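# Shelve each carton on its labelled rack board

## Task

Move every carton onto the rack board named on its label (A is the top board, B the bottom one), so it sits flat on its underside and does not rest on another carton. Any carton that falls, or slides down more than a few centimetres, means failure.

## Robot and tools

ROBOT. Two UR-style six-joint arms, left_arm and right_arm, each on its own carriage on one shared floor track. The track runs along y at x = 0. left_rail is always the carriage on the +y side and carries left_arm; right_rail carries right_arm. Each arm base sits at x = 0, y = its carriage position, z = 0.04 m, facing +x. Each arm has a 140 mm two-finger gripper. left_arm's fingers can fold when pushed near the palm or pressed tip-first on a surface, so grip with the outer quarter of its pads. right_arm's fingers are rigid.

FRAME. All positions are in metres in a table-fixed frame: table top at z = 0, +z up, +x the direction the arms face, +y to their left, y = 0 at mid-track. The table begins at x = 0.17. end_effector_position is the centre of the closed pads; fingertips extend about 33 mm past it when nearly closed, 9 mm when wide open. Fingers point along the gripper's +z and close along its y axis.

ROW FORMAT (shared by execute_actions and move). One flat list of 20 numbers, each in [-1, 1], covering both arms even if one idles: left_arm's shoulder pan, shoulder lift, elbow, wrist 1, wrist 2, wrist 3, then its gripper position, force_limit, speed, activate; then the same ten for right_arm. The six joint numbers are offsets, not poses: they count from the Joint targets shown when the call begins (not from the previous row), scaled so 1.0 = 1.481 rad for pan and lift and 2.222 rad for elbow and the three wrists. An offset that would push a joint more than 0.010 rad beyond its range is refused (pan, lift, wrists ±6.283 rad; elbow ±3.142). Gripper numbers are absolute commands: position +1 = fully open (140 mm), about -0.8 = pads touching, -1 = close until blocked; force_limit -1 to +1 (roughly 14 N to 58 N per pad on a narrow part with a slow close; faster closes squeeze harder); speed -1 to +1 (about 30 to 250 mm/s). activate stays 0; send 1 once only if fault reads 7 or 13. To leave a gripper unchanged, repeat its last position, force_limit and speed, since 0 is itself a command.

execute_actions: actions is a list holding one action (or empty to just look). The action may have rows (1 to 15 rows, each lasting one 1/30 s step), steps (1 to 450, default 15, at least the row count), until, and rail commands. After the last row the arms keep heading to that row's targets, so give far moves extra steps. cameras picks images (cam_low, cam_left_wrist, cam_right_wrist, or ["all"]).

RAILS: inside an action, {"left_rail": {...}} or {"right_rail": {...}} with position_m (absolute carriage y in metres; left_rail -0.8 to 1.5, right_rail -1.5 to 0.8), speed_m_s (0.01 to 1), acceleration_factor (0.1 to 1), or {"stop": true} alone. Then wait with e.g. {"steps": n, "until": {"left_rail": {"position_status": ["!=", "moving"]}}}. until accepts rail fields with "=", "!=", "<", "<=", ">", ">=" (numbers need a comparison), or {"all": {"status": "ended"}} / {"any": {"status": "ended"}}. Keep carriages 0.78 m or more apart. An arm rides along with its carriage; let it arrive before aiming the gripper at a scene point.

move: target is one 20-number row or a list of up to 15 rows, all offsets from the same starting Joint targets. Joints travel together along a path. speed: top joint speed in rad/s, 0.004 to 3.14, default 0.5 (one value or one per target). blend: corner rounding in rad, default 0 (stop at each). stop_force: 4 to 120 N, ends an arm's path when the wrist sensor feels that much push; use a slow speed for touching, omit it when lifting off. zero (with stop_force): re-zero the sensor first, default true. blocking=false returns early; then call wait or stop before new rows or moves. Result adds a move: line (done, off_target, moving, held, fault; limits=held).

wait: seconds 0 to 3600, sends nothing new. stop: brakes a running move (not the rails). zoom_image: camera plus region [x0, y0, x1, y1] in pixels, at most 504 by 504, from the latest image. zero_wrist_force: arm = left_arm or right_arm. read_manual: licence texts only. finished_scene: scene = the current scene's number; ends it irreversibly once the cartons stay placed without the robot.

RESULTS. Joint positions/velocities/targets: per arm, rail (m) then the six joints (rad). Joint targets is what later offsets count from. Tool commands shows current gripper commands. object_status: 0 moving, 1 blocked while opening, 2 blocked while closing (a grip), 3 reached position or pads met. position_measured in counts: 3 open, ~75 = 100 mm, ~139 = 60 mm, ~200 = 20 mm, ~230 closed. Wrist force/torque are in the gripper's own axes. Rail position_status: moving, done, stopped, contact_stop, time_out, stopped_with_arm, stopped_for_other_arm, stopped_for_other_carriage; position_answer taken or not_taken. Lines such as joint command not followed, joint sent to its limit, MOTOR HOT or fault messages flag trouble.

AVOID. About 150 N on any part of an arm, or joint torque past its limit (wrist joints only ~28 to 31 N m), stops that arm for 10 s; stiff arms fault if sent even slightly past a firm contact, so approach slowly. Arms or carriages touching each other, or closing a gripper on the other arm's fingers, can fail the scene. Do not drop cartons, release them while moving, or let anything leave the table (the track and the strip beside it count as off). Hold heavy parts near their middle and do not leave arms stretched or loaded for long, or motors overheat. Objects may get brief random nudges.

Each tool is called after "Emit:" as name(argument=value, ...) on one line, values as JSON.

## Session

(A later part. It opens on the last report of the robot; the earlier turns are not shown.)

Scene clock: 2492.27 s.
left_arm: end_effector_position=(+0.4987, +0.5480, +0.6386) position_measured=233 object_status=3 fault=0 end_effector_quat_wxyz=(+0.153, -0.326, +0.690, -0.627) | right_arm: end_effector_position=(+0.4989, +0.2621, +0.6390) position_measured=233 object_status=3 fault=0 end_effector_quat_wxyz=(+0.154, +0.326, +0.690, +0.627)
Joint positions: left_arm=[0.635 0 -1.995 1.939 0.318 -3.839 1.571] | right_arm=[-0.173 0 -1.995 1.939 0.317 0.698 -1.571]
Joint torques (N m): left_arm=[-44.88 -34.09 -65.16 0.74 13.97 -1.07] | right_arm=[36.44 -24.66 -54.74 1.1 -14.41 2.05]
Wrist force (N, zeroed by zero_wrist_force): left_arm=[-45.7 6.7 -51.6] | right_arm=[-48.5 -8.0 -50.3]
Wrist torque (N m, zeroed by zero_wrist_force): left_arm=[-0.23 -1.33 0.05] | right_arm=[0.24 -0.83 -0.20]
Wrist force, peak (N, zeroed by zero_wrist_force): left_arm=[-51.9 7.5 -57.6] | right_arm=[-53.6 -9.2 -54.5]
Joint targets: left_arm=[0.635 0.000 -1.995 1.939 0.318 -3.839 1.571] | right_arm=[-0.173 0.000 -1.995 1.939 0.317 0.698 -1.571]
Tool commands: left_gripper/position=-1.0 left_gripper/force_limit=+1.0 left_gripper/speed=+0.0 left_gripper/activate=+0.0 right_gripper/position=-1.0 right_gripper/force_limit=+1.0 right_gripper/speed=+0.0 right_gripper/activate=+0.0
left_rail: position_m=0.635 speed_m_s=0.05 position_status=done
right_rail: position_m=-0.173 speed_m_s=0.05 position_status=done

Emit:
move(target=[[0,0.1171,-0.0501,-0.0278,0,0,-1,1,0,0,0,0.1171,-0.0501,-0.0278,0,0,-1,1,0,0],[0,0.1895,-0.0882,-0.0380,0,0,-1,1,0,0,0,0.1895,-0.0882,-0.0380,0,0,-1,1,0,0]], speed=0.08, blend=0.02, stop_force=18, cameras=["cam_left_wrist","cam_right_wrist"])

Scene clock: 2505.03 s.
left_arm: end_effector_position=(+0.6639, +0.5479, +0.6381) position_measured=233 object_status=3 fault=0 end_effector_quat_wxyz=(+0.153, -0.326, +0.691, -0.627) | right_arm: end_effector_position=(+0.6641, +0.2620, +0.6386) position_measured=233 object_status=3 fault=0 end_effector_quat_wxyz=(+0.153, +0.326, +0.690, +0.627)
Joint positions: left_arm=[0.635 0 -1.714 1.743 0.233 -3.839 1.571] | right_arm=[-0.173 0 -1.715 1.743 0.233 0.698 -1.571]
Joint torques (N m): left_arm=[-43.52 -20.23 -68.32 -5.42 13.92 -1.07] | right_arm=[35.3 -30.06 -55.99 -6.47 -14.51 1.87]
Wrist force (N, zeroed by zero_wrist_force): left_arm=[-40.9 8.0 -44.9] | right_arm=[-43.5 -9.0 -44.1]
Wrist torque (N m, zeroed by zero_wrist_force): left_arm=[-0.13 -1.14 0.05] | right_arm=[0.17 -0.75 -0.23]
Wrist force, peak (N, zeroed by zero_wrist_force): left_arm=[-46.2 7.9 -52.4] | right_arm=[-48.7 -8.3 -51.3]
Joint targets: left_arm=[0.635 0.000 -1.714 1.743 0.233 -3.839 1.571] | right_arm=[-0.173 0.000 -1.715 1.743 0.233 0.698 -1.571]
left_rail: position_m=0.635 speed_m_s=0.05 position_status=done
right_rail: position_m=-0.173 speed_m_s=0.05 position_status=done
move: done
cam_left_wrist: T_world_to_cam=[[-0.2685, 0.01558, -0.96315, 0.79336], [0.489, 0.86366, -0.12235, -0.72362], [0.82993, -0.50383, -0.23952, 0.06072]] pos_world=[0.51647, 0.64319, 0.69014]
cam_right_wrist: T_world_to_cam=[[0.2661, -0.02405, 0.96365, -0.77887], [0.5048, -0.84817, -0.16056, -0.0088], [0.8212, 0.52918, -0.21356, -0.37154]] pos_world=[0.5168, 0.17042, 0.6698]

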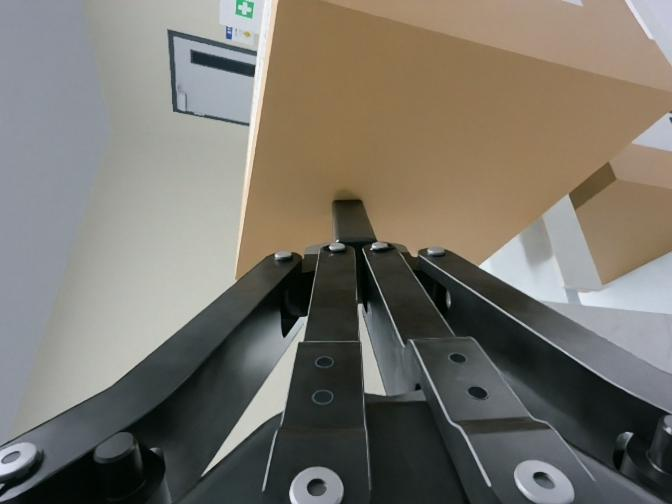

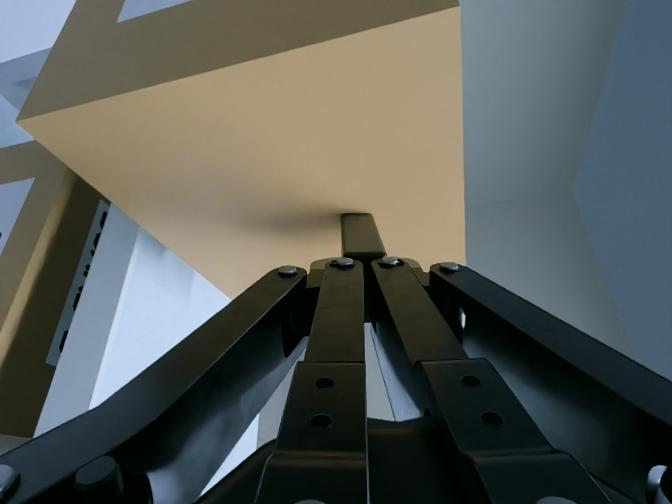

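Emit:
move(target=[[0,0.0711,-0.0429,-0.0046,0,0,-1,1,0,0,0,0.0711,-0.0429,-0.0046,0,0,-1,1,0,0],[0,0.0833,-0.0508,-0.0048,0,0,-1,1,0,0,0,0.0833,-0.0508,-0.0048,0,0,-1,1,0,0]], speed=0.07, blend=0.01, stop_force=18, cameras=["cam_left_wrist","cam_right_wrist"])

Scene clock: 2513.43 s.
left_arm: end_effector_position=(+0.7390, +0.5479, +0.6383) position_measured=233 object_status=3 fault=0 end_effector_quat_wxyz=(+0.153, -0.326, +0.691, -0.627) | right_arm: end_effector_position=(+0.7392, +0.2619, +0.6389) position_measured=233 object_status=3 fault=0 end_effector_quat_wxyz=(+0.153, +0.326, +0.690, +0.627)
Joint positions: left_arm=[0.635 0 -1.591 1.63 0.223 -3.839 1.571] | right_arm=[-0.173 0 -1.591 1.63 0.222 0.698 -1.571]
Joint torques (N m): left_arm=[-44.47 -35.02 -67.37 -5.53 13.71 -1.09] | right_arm=[36.02 -43.32 -55.74 -6.27 -14.56 1.83]
Wrist force (N, zeroed by zero_wrist_force): left_arm=[-38.3 7.2 -42.2] | right_arm=[-40.9 -8.4 -41.2]
Wrist torque (N m, zeroed by zero_wrist_force): left_arm=[-0.23 -1.06 0.06] | right_arm=[0.23 -0.63 -0.18]
Wrist force, peak (N, zeroed by zero_wrist_force): left_arm=[-40.6 7.6 -45.8] | right_arm=[-43.7 -8.7 -44.3]
Joint targets: left_arm=[0.635 0.000 -1.591 1.630 0.223 -3.839 1.571] | right_arm=[-0.173 0.000 -1.591 1.630 0.222 0.698 -1.571]
left_rail: position_m=0.635 speed_m_s=0.05 position_status=done
right_rail: position_m=-0.173 speed_m_s=0.05 position_status=done
move: done; blend cut to 0.009 rad at target 1
cam_left_wrist: T_world_to_cam=[[-0.26837, 0.01564, -0.96319, 0.81356], [0.48904, 0.86365, -0.12223, -0.76048], [0.82995, -0.50384, -0.23942, -0.00173]] pos_world=[0.59167, 0.64319, 0.69024]
cam_right_wrist: T_world_to_cam=[[0.26602, -0.0241, 0.96367, -0.79901], [0.50482, -0.84816, -0.16057, -0.04668], [0.82122, 0.52919, -0.21346, -0.43324]] pos_world=[0.5919, 0.17042, 0.67]

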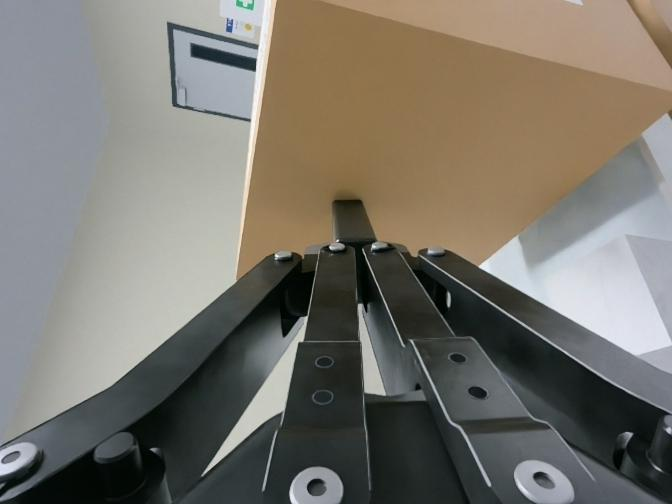

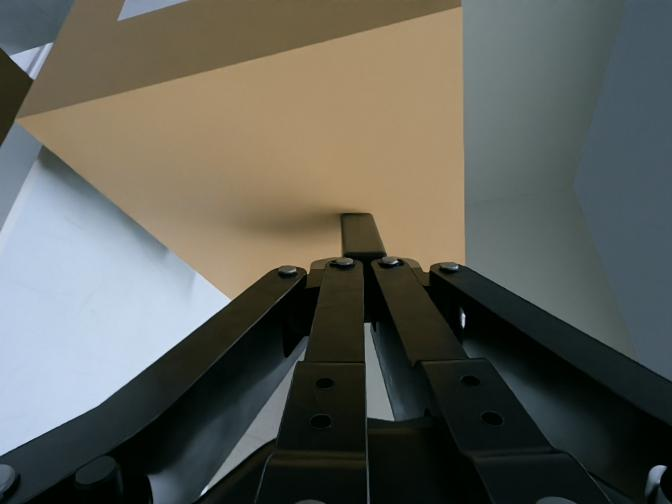

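Emit:
move(target=[0,0.0028,0.0245,-0.0262,0,0,-1,1,0,0,0,0.0028,0.0245,-0.0262,0,0,-1,1,0,0], speed=0.04, stop_force=14)

Emit:
move(target=[0,0.0019,0.0106,-0.0119,0,0,-1,1,0,0,0,0.0019,0.0106,-0.0119,0,0,-1,1,0,0], speed=0.015, stop_force=9, cameras=["cam_left_wrist","cam_right_wrist"])

Scene clock: 2524.50 s.
left_arm: end_effector_position=(+0.7392, +0.5479, +0.6049) position_measured=233 object_status=3 fault=0 end_effector_quat_wxyz=(+0.153, -0.326, +0.691, -0.627) | right_arm: end_effector_position=(+0.7394, +0.2619, +0.6054) position_measured=233 object_status=3 fault=0 end_effector_quat_wxyz=(+0.153, +0.326, +0.690, +0.627)
Joint positions: left_arm=[0.635 0 -1.587 1.685 0.164 -3.839 1.571] | right_arm=[-0.173 0 -1.587 1.685 0.164 0.698 -1.571]
Joint torques (N m): left_arm=[-42.72 -32.96 -44.8 -5.94 13.73 -0.69] | right_arm=[35.68 -43.22 -39.57 -6.5 -14.53 1.94]
Wrist force (N, zeroed by zero_wrist_force): left_arm=[-38.2 7.0 -42.5] | right_arm=[-40.4 -7.9 -41.5]
Wrist torque (N m, zeroed by zero_wrist_force): left_arm=[-0.16 -1.06 0.05] | right_arm=[0.23 -0.71 -0.17]
Wrist force, peak (N, zeroed by zero_wrist_force): left_arm=[-38.3 6.9 -42.9] | right_arm=[-41.3 -8.9 -41.7]
Joint targets: left_arm=[0.635 0.000 -1.587 1.685 0.164 -3.839 1.571] | right_arm=[-0.173 0.000 -1.587 1.685 0.164 0.698 -1.571]
left_rail: position_m=0.635 speed_m_s=0.05 position_status=done
right_rail: position_m=-0.173 speed_m_s=0.05 position_status=done
move: done

Scene clock: 2527.07 s.
left_arm: end_effector_position=(+0.7393, +0.5479, +0.5935) position_measured=233 object_status=3 fault=0 end_effector_quat_wxyz=(+0.153, -0.326, +0.691, -0.627) | right_arm: end_effector_position=(+0.7396, +0.2619, +0.5942) position_measured=233 object_status=3 fault=0 end_effector_quat_wxyz=(+0.153, +0.326, +0.690, +0.627)
Joint positions: left_arm=[0.635 0 -1.585 1.703 0.144 -3.839 1.571] | right_arm=[-0.173 0 -1.585 1.702 0.144 0.698 -1.571]
Joint torques (N m): left_arm=[-41.57 -44.59 -63.13 1.43 13.7 -0.83] | right_arm=[35.5 -53.54 -51.34 2.02 -14.5 1.67]
Wrist force (N, zeroed by zero_wrist_force): left_arm=[-37.9 2.4 -47.9] | right_arm=[-40.6 -1.2 -45.7]
Wrist torque (N m, zeroed by zero_wrist_force): left_arm=[-0.08 -1.00 -0.02] | right_arm=[0.06 -0.62 -0.08]
Wrist force, peak (N, zeroed by zero_wrist_force): left_arm=[-37.2 -3.8 -51.4] | right_arm=[-40.8 -1.3 -46.0]
Joint targets: left_arm=[0.635 0.000 -1.585 1.703 0.144 -3.839 1.571] | right_arm=[-0.173 0.000 -1.585 1.702 0.144 0.698 -1.571]
left_rail: position_m=0.635 speed_m_s=0.05 position_status=done
right_rail: position_m=-0.173 speed_m_s=0.05 position_status=done
move: contact (left_arm, right_arm)
cam_left_wrist: T_world_to_cam=[[-0.26858, 0.01563, -0.96313, 0.77068], [0.48899, 0.86367, -0.12235, -0.76599], [0.82991, -0.50382, -0.23961, -0.01255]] pos_world=[0.59197, 0.64319, 0.64554]
cam_right_wrist: T_world_to_cam=[[0.26622, -0.02408, 0.96361, -0.7562], [0.50476, -0.84818, -0.16065, -0.05391], [0.82118, 0.52916, -0.21365, -0.44287]] pos_world=[0.5922, 0.17042, 0.6254]

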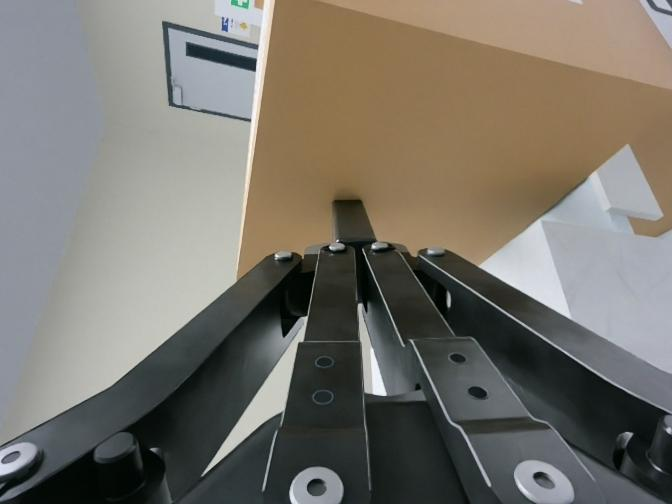

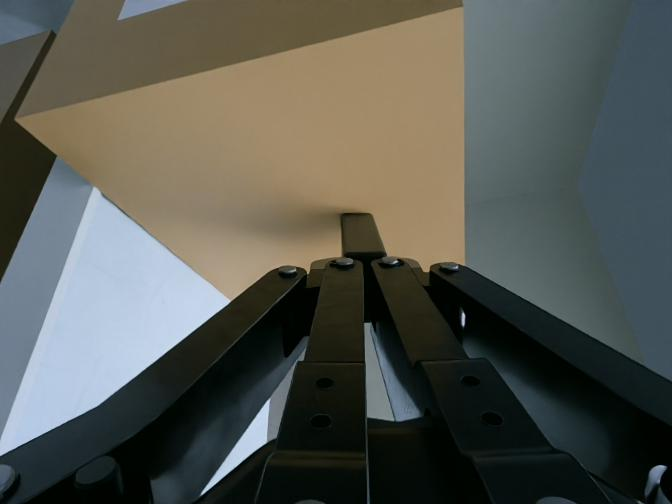

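Press slightly, then release.

Emit:
move(target=[0,0.0001,0.0011,-0.0012,0,0,-1,1,0,0,0,0.0002,0.0014,-0.0016,0,0,-1,1,0,0], speed=0.015, stop_force=14)

Emit:
execute_actions(actions=[{"left_rail":{"position_m":0.647,"speed_m_s":0.02},"right_rail":{"position_m":-0.183,"speed_m_s":0.02},"steps":90,"until":{"all":{"status":"ended"}}}], cameras=["cam_left_wrist","cam_right_wrist"])

Scene clock: 2534.17 s.
left_arm: end_effector_position=(+0.7393, +0.5479, +0.5930) position_measured=233 object_status=3 fault=0 end_effector_quat_wxyz=(+0.153, -0.326, +0.690, -0.627) | right_arm: end_effector_position=(+0.7395, +0.2619, +0.5936) position_measured=233 object_status=3 fault=0 end_effector_quat_wxyz=(+0.154, +0.326, +0.690, +0.627)
Joint positions: left_arm=[0.635 0 -1.585 1.704 0.143 -3.839 1.571] | right_arm=[-0.173 0 -1.585 1.703 0.142 0.698 -1.571]
Joint torques (N m): left_arm=[-44.23 -55.92 -54.96 1.71 13.51 -0.87] | right_arm=[36.7 -37.18 -45.45 1.98 -14.51 1.67]
Wrist force (N, zeroed by zero_wrist_force): left_arm=[-36.3 -7.4 -53.1] | right_arm=[-38.3 5.7 -53.4]
Wrist torque (N m, zeroed by zero_wrist_force): left_arm=[0.18 -0.89 -0.14] | right_arm=[-0.18 -0.41 0.01]
Wrist force, peak (N, zeroed by zero_wrist_force): left_arm=[-36.2 -12.1 -54.1] | right_arm=[-37.4 11.2 -54.8]
Joint targets: left_arm=[0.635 0.000 -1.585 1.704 0.143 -3.839 1.571] | right_arm=[-0.173 0.000 -1.585 1.703 0.142 0.698 -1.571]
left_rail: position_m=0.635 speed_m_s=0.05 position_status=done
right_rail: position_m=-0.173 speed_m_s=0.05 position_status=done
move: contact (left_arm, right_arm)

Scene clock: 2535.10 s.
left_arm: end_effector_position=(+0.7393, +0.5600, +0.5930) position_measured=233 object_status=3 fault=0 end_effector_quat_wxyz=(+0.153, -0.326, +0.690, -0.627) | right_arm: end_effector_position=(+0.7395, +0.2519, +0.5936) position_measured=233 object_status=3 fault=0 end_effector_quat_wxyz=(+0.154, +0.326, +0.690, +0.627)
Joint positions: left_arm=[0.647 0 -1.585 1.704 0.143 -3.839 1.571] | right_arm=[-0.183 0 -1.585 1.703 0.142 0.698 -1.571]
Joint torques (N m): left_arm=[11.91 -54.47 -53.7 1.84 -1.71 -1.18] | right_arm=[-17.27 -42.13 -41.86 2.05 2.81 1.99]
Wrist force (N, zeroed by zero_wrist_force): left_arm=[0.2 0.2 0.1] | right_arm=[-3.0 -2.7 -1.3]
Wrist torque (N m, zeroed by zero_wrist_force): left_arm=[0.07 -0.05 -0.02] | right_arm=[-0.65 0.63 -0.09]
Wrist force, peak (N, zeroed by zero_wrist_force): left_arm=[-35.9 -8.2 -53.8] | right_arm=[-37.4 6.7 -54.1]
Joint targets: left_arm=[0.647 0.000 -1.585 1.704 0.143 -3.839 1.571] | right_arm=[-0.183 0.000 -1.585 1.703 0.142 0.698 -1.571]
Tool commands: left_gripper/position=-1.0 left_gripper/force_limit=+1.0 left_gripper/speed=+0.0 left_gripper/activate=+0.0 right_gripper/position=-1.0 right_gripper/force_limit=+1.0 right_gripper/speed=+0.0 right_gripper/activate=+0.0
left_rail: position_m=0.647 speed_m_s=0.02 position_status=done
right_rail: position_m=-0.183 speed_m_s=0.02 position_status=done
cam_left_wrist: T_world_to_cam=[[-0.26813, 0.01562, -0.96326, 0.76961], [0.48912, 0.86362, -0.12215, -0.77657], [0.82998, -0.5039, -0.2392, -0.00684]] pos_world=[0.59187, 0.65519, 0.64484]
cam_right_wrist: T_world_to_cam=[[0.26573, -0.02403, 0.96375, -0.75554], [0.50486, -0.84818, -0.16035, -0.06278], [0.82128, 0.52917, -0.21325, -0.4379]] pos_world=[0.5921, 0.16032, 0.6247]

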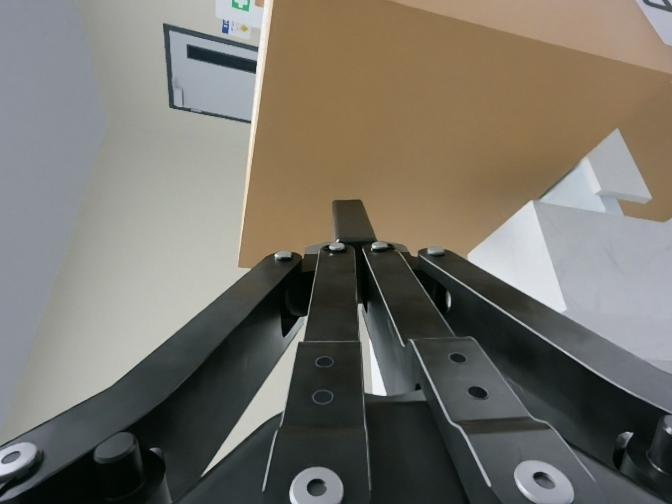

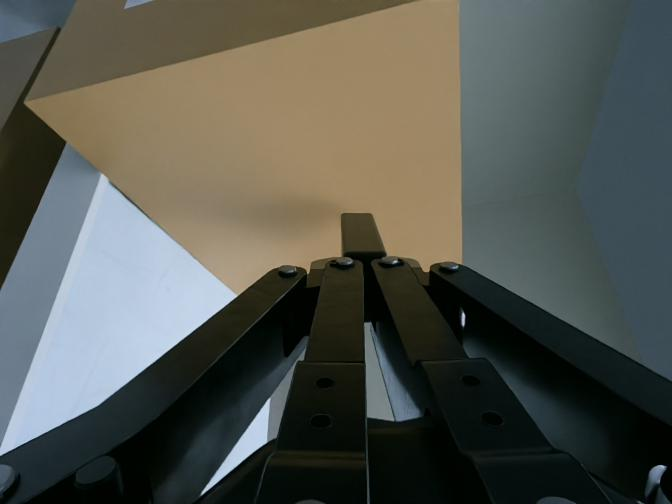

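Emit:
move(target=[0,-0.1685,0.0954,0.0168,0,0,-1,1,0,0,0,-0.1685,0.0959,0.0172,0,0,-1,1,0,0], speed=0.15)

Emit:
execute_actions(actions=[{"left_rail":{"position_m":0.623,"speed_m_s":0.05},"right_rail":{"position_m":-0.161,"speed_m_s":0.05},"steps":120,"until":{"all":{"status":"ended"}}}], cameras=["cam_left_wrist","cam_right_wrist"])

Scene clock: 2550.57 s.
left_arm: end_effector_position=(+0.5906, +0.5600, +0.5933) position_measured=233 object_status=3 fault=0 end_effector_quat_wxyz=(+0.153, -0.326, +0.690, -0.627) | right_arm: end_effector_position=(+0.5904, +0.2519, +0.5930) position_measured=233 object_status=3 fault=0 end_effector_quat_wxyz=(+0.153, +0.326, +0.690, +0.627)
Joint positions: left_arm=[0.647 0 -1.834 1.916 0.18 -3.839 1.571] | right_arm=[-0.183 0 -1.834 1.916 0.18 0.698 -1.571]
Joint torques (N m): left_arm=[7.98 -47.46 -38.69 2.34 -0.34 -0.62] | right_arm=[-2.72 -33.85 -33.93 2.21 1.79 1.74]
Wrist force (N, zeroed by zero_wrist_force): left_arm=[0.3 -0.1 0.3] | right_arm=[-2.6 -3.2 -1.2]
Wrist torque (N m, zeroed by zero_wrist_force): left_arm=[-0.01 -0.08 -0.03] | right_arm=[-0.75 0.55 -0.10]
Wrist force, peak (N, zeroed by zero_wrist_force): left_arm=[1.1 0.5 -0.5] | right_arm=[-3.7 -2.7 -0.8]
Joint targets: left_arm=[0.647 0.000 -1.834 1.916 0.180 -3.839 1.571] | right_arm=[-0.183 0.000 -1.835 1.917 0.180 0.698 -1.571]
left_rail: position_m=0.647 speed_m_s=0.02 position_status=done
right_rail: position_m=-0.183 speed_m_s=0.02 position_status=done
move: done

Scene clock: 2551.53 s.
left_arm: end_effector_position=(+0.5904, +0.5361, +0.5933) position_measured=233 object_status=3 fault=0 end_effector_quat_wxyz=(+0.153, -0.326, +0.690, -0.627) | right_arm: end_effector_position=(+0.5903, +0.2739, +0.5930) position_measured=233 object_status=3 fault=0 end_effector_quat_wxyz=(+0.153, +0.326, +0.690, +0.627)
Joint positions: left_arm=[0.623 0 -1.834 1.916 0.18 -3.839 1.571] | right_arm=[-0.161 0 -1.835 1.917 0.18 0.698 -1.571]
Joint torques (N m): left_arm=[9.83 -46.1 -39.28 2.29 0.24 -0.82] | right_arm=[2.76 -34.97 -34.32 2.12 1.09 1.58]
Wrist force (N, zeroed by zero_wrist_force): left_arm=[0.3 0.0 0.3] | right_arm=[-2.7 -3.1 -1.7]
Wrist torque (N m, zeroed by zero_wrist_force): left_arm=[0.01 -0.07 -0.03] | right_arm=[-0.71 0.57 -0.09]
Wrist force, peak (N, zeroed by zero_wrist_force): left_arm=[0.8 0.0 0.4] | right_arm=[-3.4 -2.9 -2.0]
Joint targets: left_arm=[0.623 0.000 -1.834 1.916 0.180 -3.839 1.571] | right_arm=[-0.161 0.000 -1.835 1.917 0.180 0.698 -1.571]
Tool commands: left_gripper/position=-1.0 left_gripper/force_limit=+1.0 left_gripper/speed=+0.0 left_gripper/activate=+0.0 right_gripper/position=-1.0 right_gripper/force_limit=+1.0 right_gripper/speed=+0.0 right_gripper/activate=+0.0
left_rail: position_m=0.623 speed_m_s=0.05 position_status=done
right_rail: position_m=-0.161 speed_m_s=0.05 position_status=done
cam_left_wrist: T_world_to_cam=[[-0.26786, 0.01567, -0.96333, 0.73034], [0.48908, 0.86367, -0.12194, -0.6832], [0.83009, -0.50381, -0.23901, 0.10456]] pos_world=[0.44297, 0.63129, 0.64524]
cam_right_wrist: T_world_to_cam=[[0.2674, -0.02406, 0.96328, -0.71544], [0.50458, -0.84817, -0.16125, 0.03186], [0.82091, 0.52918, -0.21466, -0.32618]] pos_world=[0.443, 0.18242, 0.6243]

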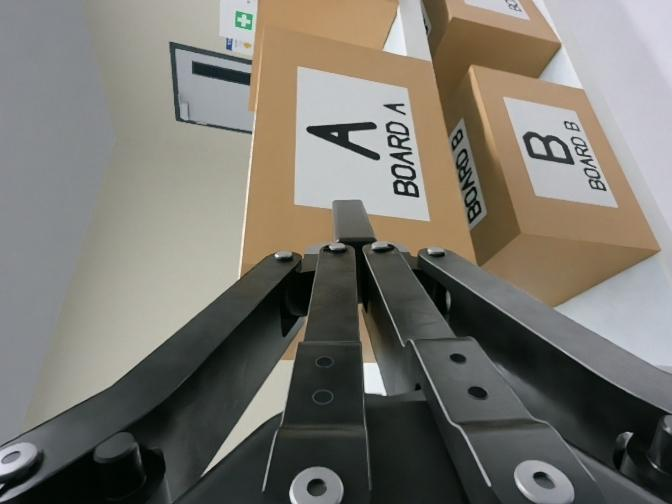

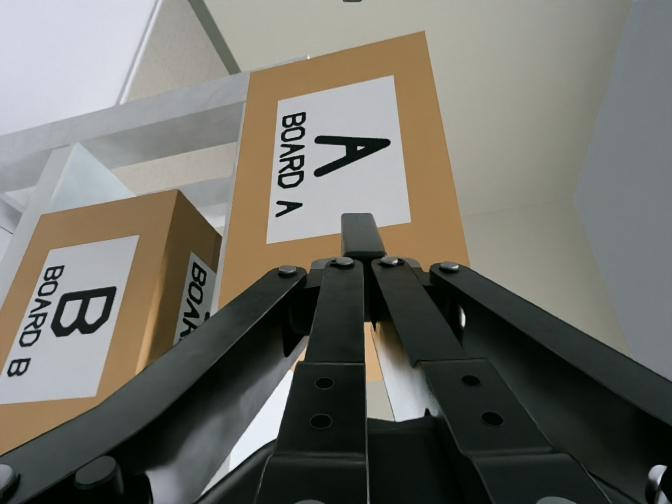

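Emit:
move(target=[0,0.0850,-0.0445,-0.0122,0,0,-1,1,0,0,0,0.0850,-0.0445,-0.0122,0,0,-1,1,0,0], speed=0.07, stop_force=25, cameras=["cam_left_wrist","cam_right_wrist"])

Scene clock: 2557.97 s.
left_arm: end_effector_position=(+0.6645, +0.5360, +0.5933) position_measured=233 object_status=3 fault=0 end_effector_quat_wxyz=(+0.153, -0.326, +0.690, -0.627) | right_arm: end_effector_position=(+0.6644, +0.2739, +0.5930) position_measured=233 object_status=3 fault=0 end_effector_quat_wxyz=(+0.153, +0.326, +0.690, +0.627)
Joint positions: left_arm=[0.623 0 -1.708 1.817 0.153 -3.839 1.571] | right_arm=[-0.161 0 -1.709 1.818 0.153 0.698 -1.571]
Joint torques (N m): left_arm=[10.36 -14.79 -60.71 -3.99 1.95 -0.84] | right_arm=[11.06 -22.92 -49.17 -4.56 -2.02 1.51]
Wrist force (N, zeroed by zero_wrist_force): left_arm=[1.8 -0.7 -2.5] | right_arm=[-0.7 -1.6 -4.6]
Wrist torque (N m, zeroed by zero_wrist_force): left_arm=[0.05 -0.03 -0.03] | right_arm=[-0.76 0.57 -0.13]
Wrist force, peak (N, zeroed by zero_wrist_force): left_arm=[2.2 -0.5 -3.2] | right_arm=[-0.3 -4.7 -5.4]
Joint targets: left_arm=[0.623 0.000 -1.708 1.817 0.153 -3.839 1.571] | right_arm=[-0.161 0.000 -1.709 1.818 0.153 0.698 -1.571]
left_rail: position_m=0.623 speed_m_s=0.05 position_status=done
right_rail: position_m=-0.161 speed_m_s=0.05 position_status=done
move: done
cam_left_wrist: T_world_to_cam=[[-0.26778, 0.01563, -0.96335, 0.75009], [0.48909, 0.86367, -0.12194, -0.71945], [0.83011, -0.50382, -0.23891, 0.04297]] pos_world=[0.51707, 0.63129, 0.64514]
cam_right_wrist: T_world_to_cam=[[0.2674, -0.02406, 0.96328, -0.73523], [0.50458, -0.84817, -0.16125, -0.00557], [0.82091, 0.52918, -0.21466, -0.38688]] pos_world=[0.517, 0.18232, 0.6243]

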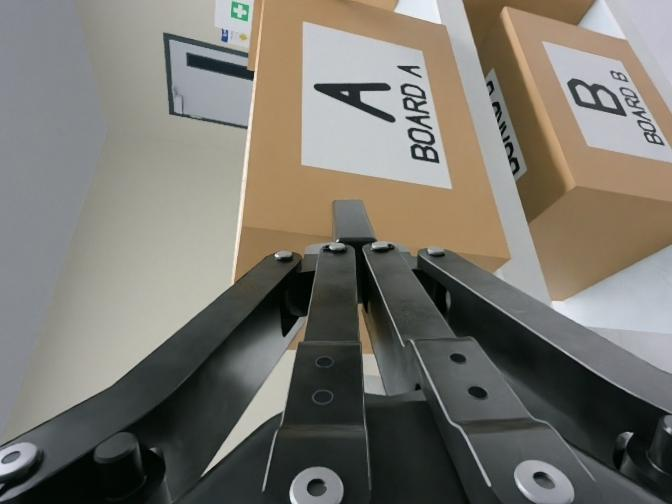

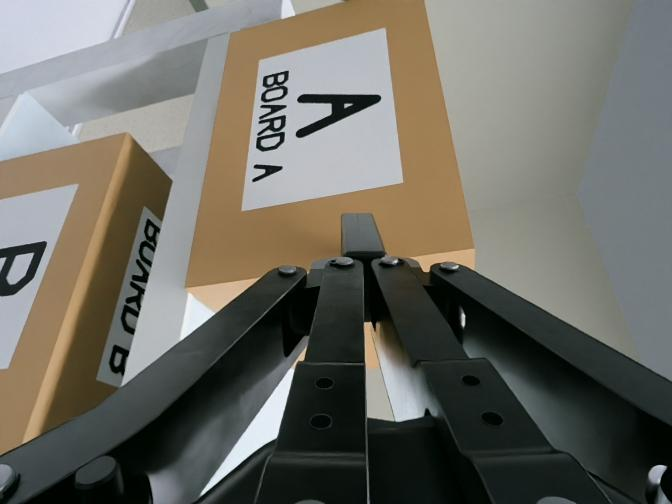

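Emit:
move(target=[0,-0.1900,0.1000,0.0500,0,0,-1,1,0,0,0,-0.1900,0.1000,0.0500,0,0,-1,1,0,0], speed=0.25, cameras=["all"])

Scene clock: 2565.37 s.
left_arm: end_effector_position=(+0.4929, +0.5361, +0.5707) position_measured=233 object_status=3 fault=0 end_effector_quat_wxyz=(+0.135, -0.342, +0.694, -0.619) | right_arm: end_effector_position=(+0.4927, +0.2739, +0.5704) position_measured=233 object_status=3 fault=0 end_effector_quat_wxyz=(+0.135, +0.343, +0.694, +0.619)
Joint positions: left_arm=[0.623 0 -1.99 2.039 0.264 -3.839 1.571] | right_arm=[-0.161 0 -1.99 2.04 0.264 0.698 -1.571]
Joint torques (N m): left_arm=[8.07 -30.72 -38.27 2.52 1.9 -0.62] | right_arm=[9.88 -25.2 -34.94 2.04 -2.75 1.9]
Wrist force (N, zeroed by zero_wrist_force): left_arm=[0.5 0.0 0.1] | right_arm=[-2.3 -2.4 -1.9]
Wrist torque (N m, zeroed by zero_wrist_force): left_arm=[0.01 -0.12 -0.01] | right_arm=[-0.60 0.53 -0.11]
Wrist force, peak (N, zeroed by zero_wrist_force): left_arm=[2.1 -0.7 -3.2] | right_arm=[-1.0 -2.7 -4.7]
Joint targets: left_arm=[0.623 0.000 -1.990 2.039 0.264 -3.839 1.571] | right_arm=[-0.161 0.000 -1.990 2.040 0.264 0.698 -1.571]
left_rail: position_m=0.623 speed_m_s=0.05 position_status=done
right_rail: position_m=-0.161 speed_m_s=0.05 position_status=done
move: done
cam_left_wrist: T_world_to_cam=[[-0.31735, 0.01569, -0.94818, 0.69813], [0.48215, 0.86365, -0.14708, -0.62051], [0.81659, -0.50384, -0.28165, 0.21106]] pos_world=[0.34839, 0.63129, 0.63013]
cam_right_wrist: T_world_to_cam=[[0.31691, -0.02409, 0.94815, -0.6833], [0.49556, -0.84816, -0.18719, 0.0967], [0.80869, 0.52919, -0.25686, -0.22083]] pos_world=[0.34721, 0.18242, 0.60925]

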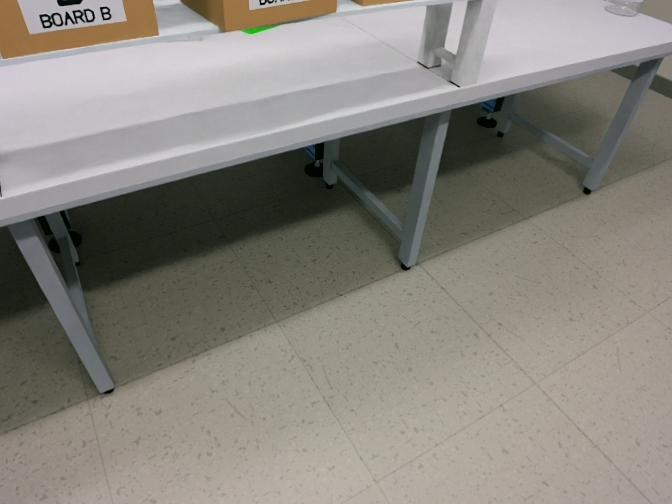

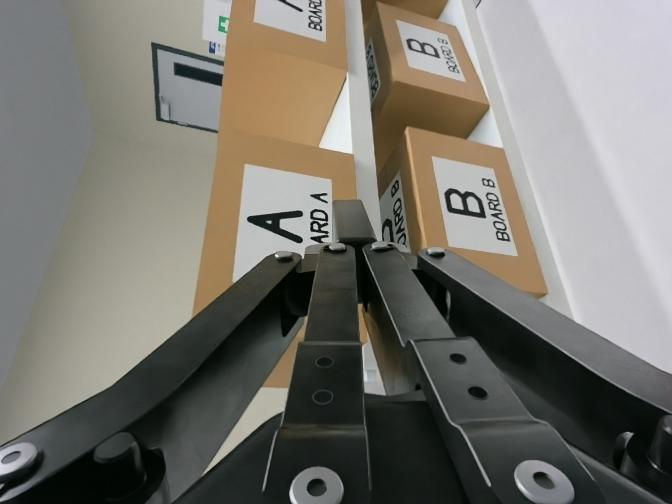

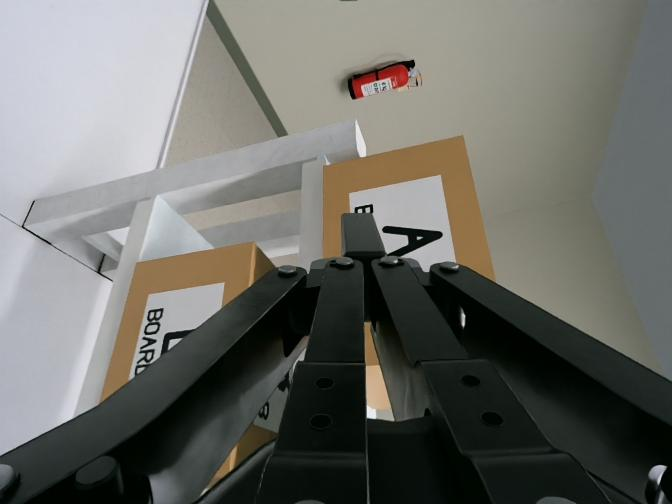

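Emit:
finished_scene(scene=1)

The scene is finished: the task was done.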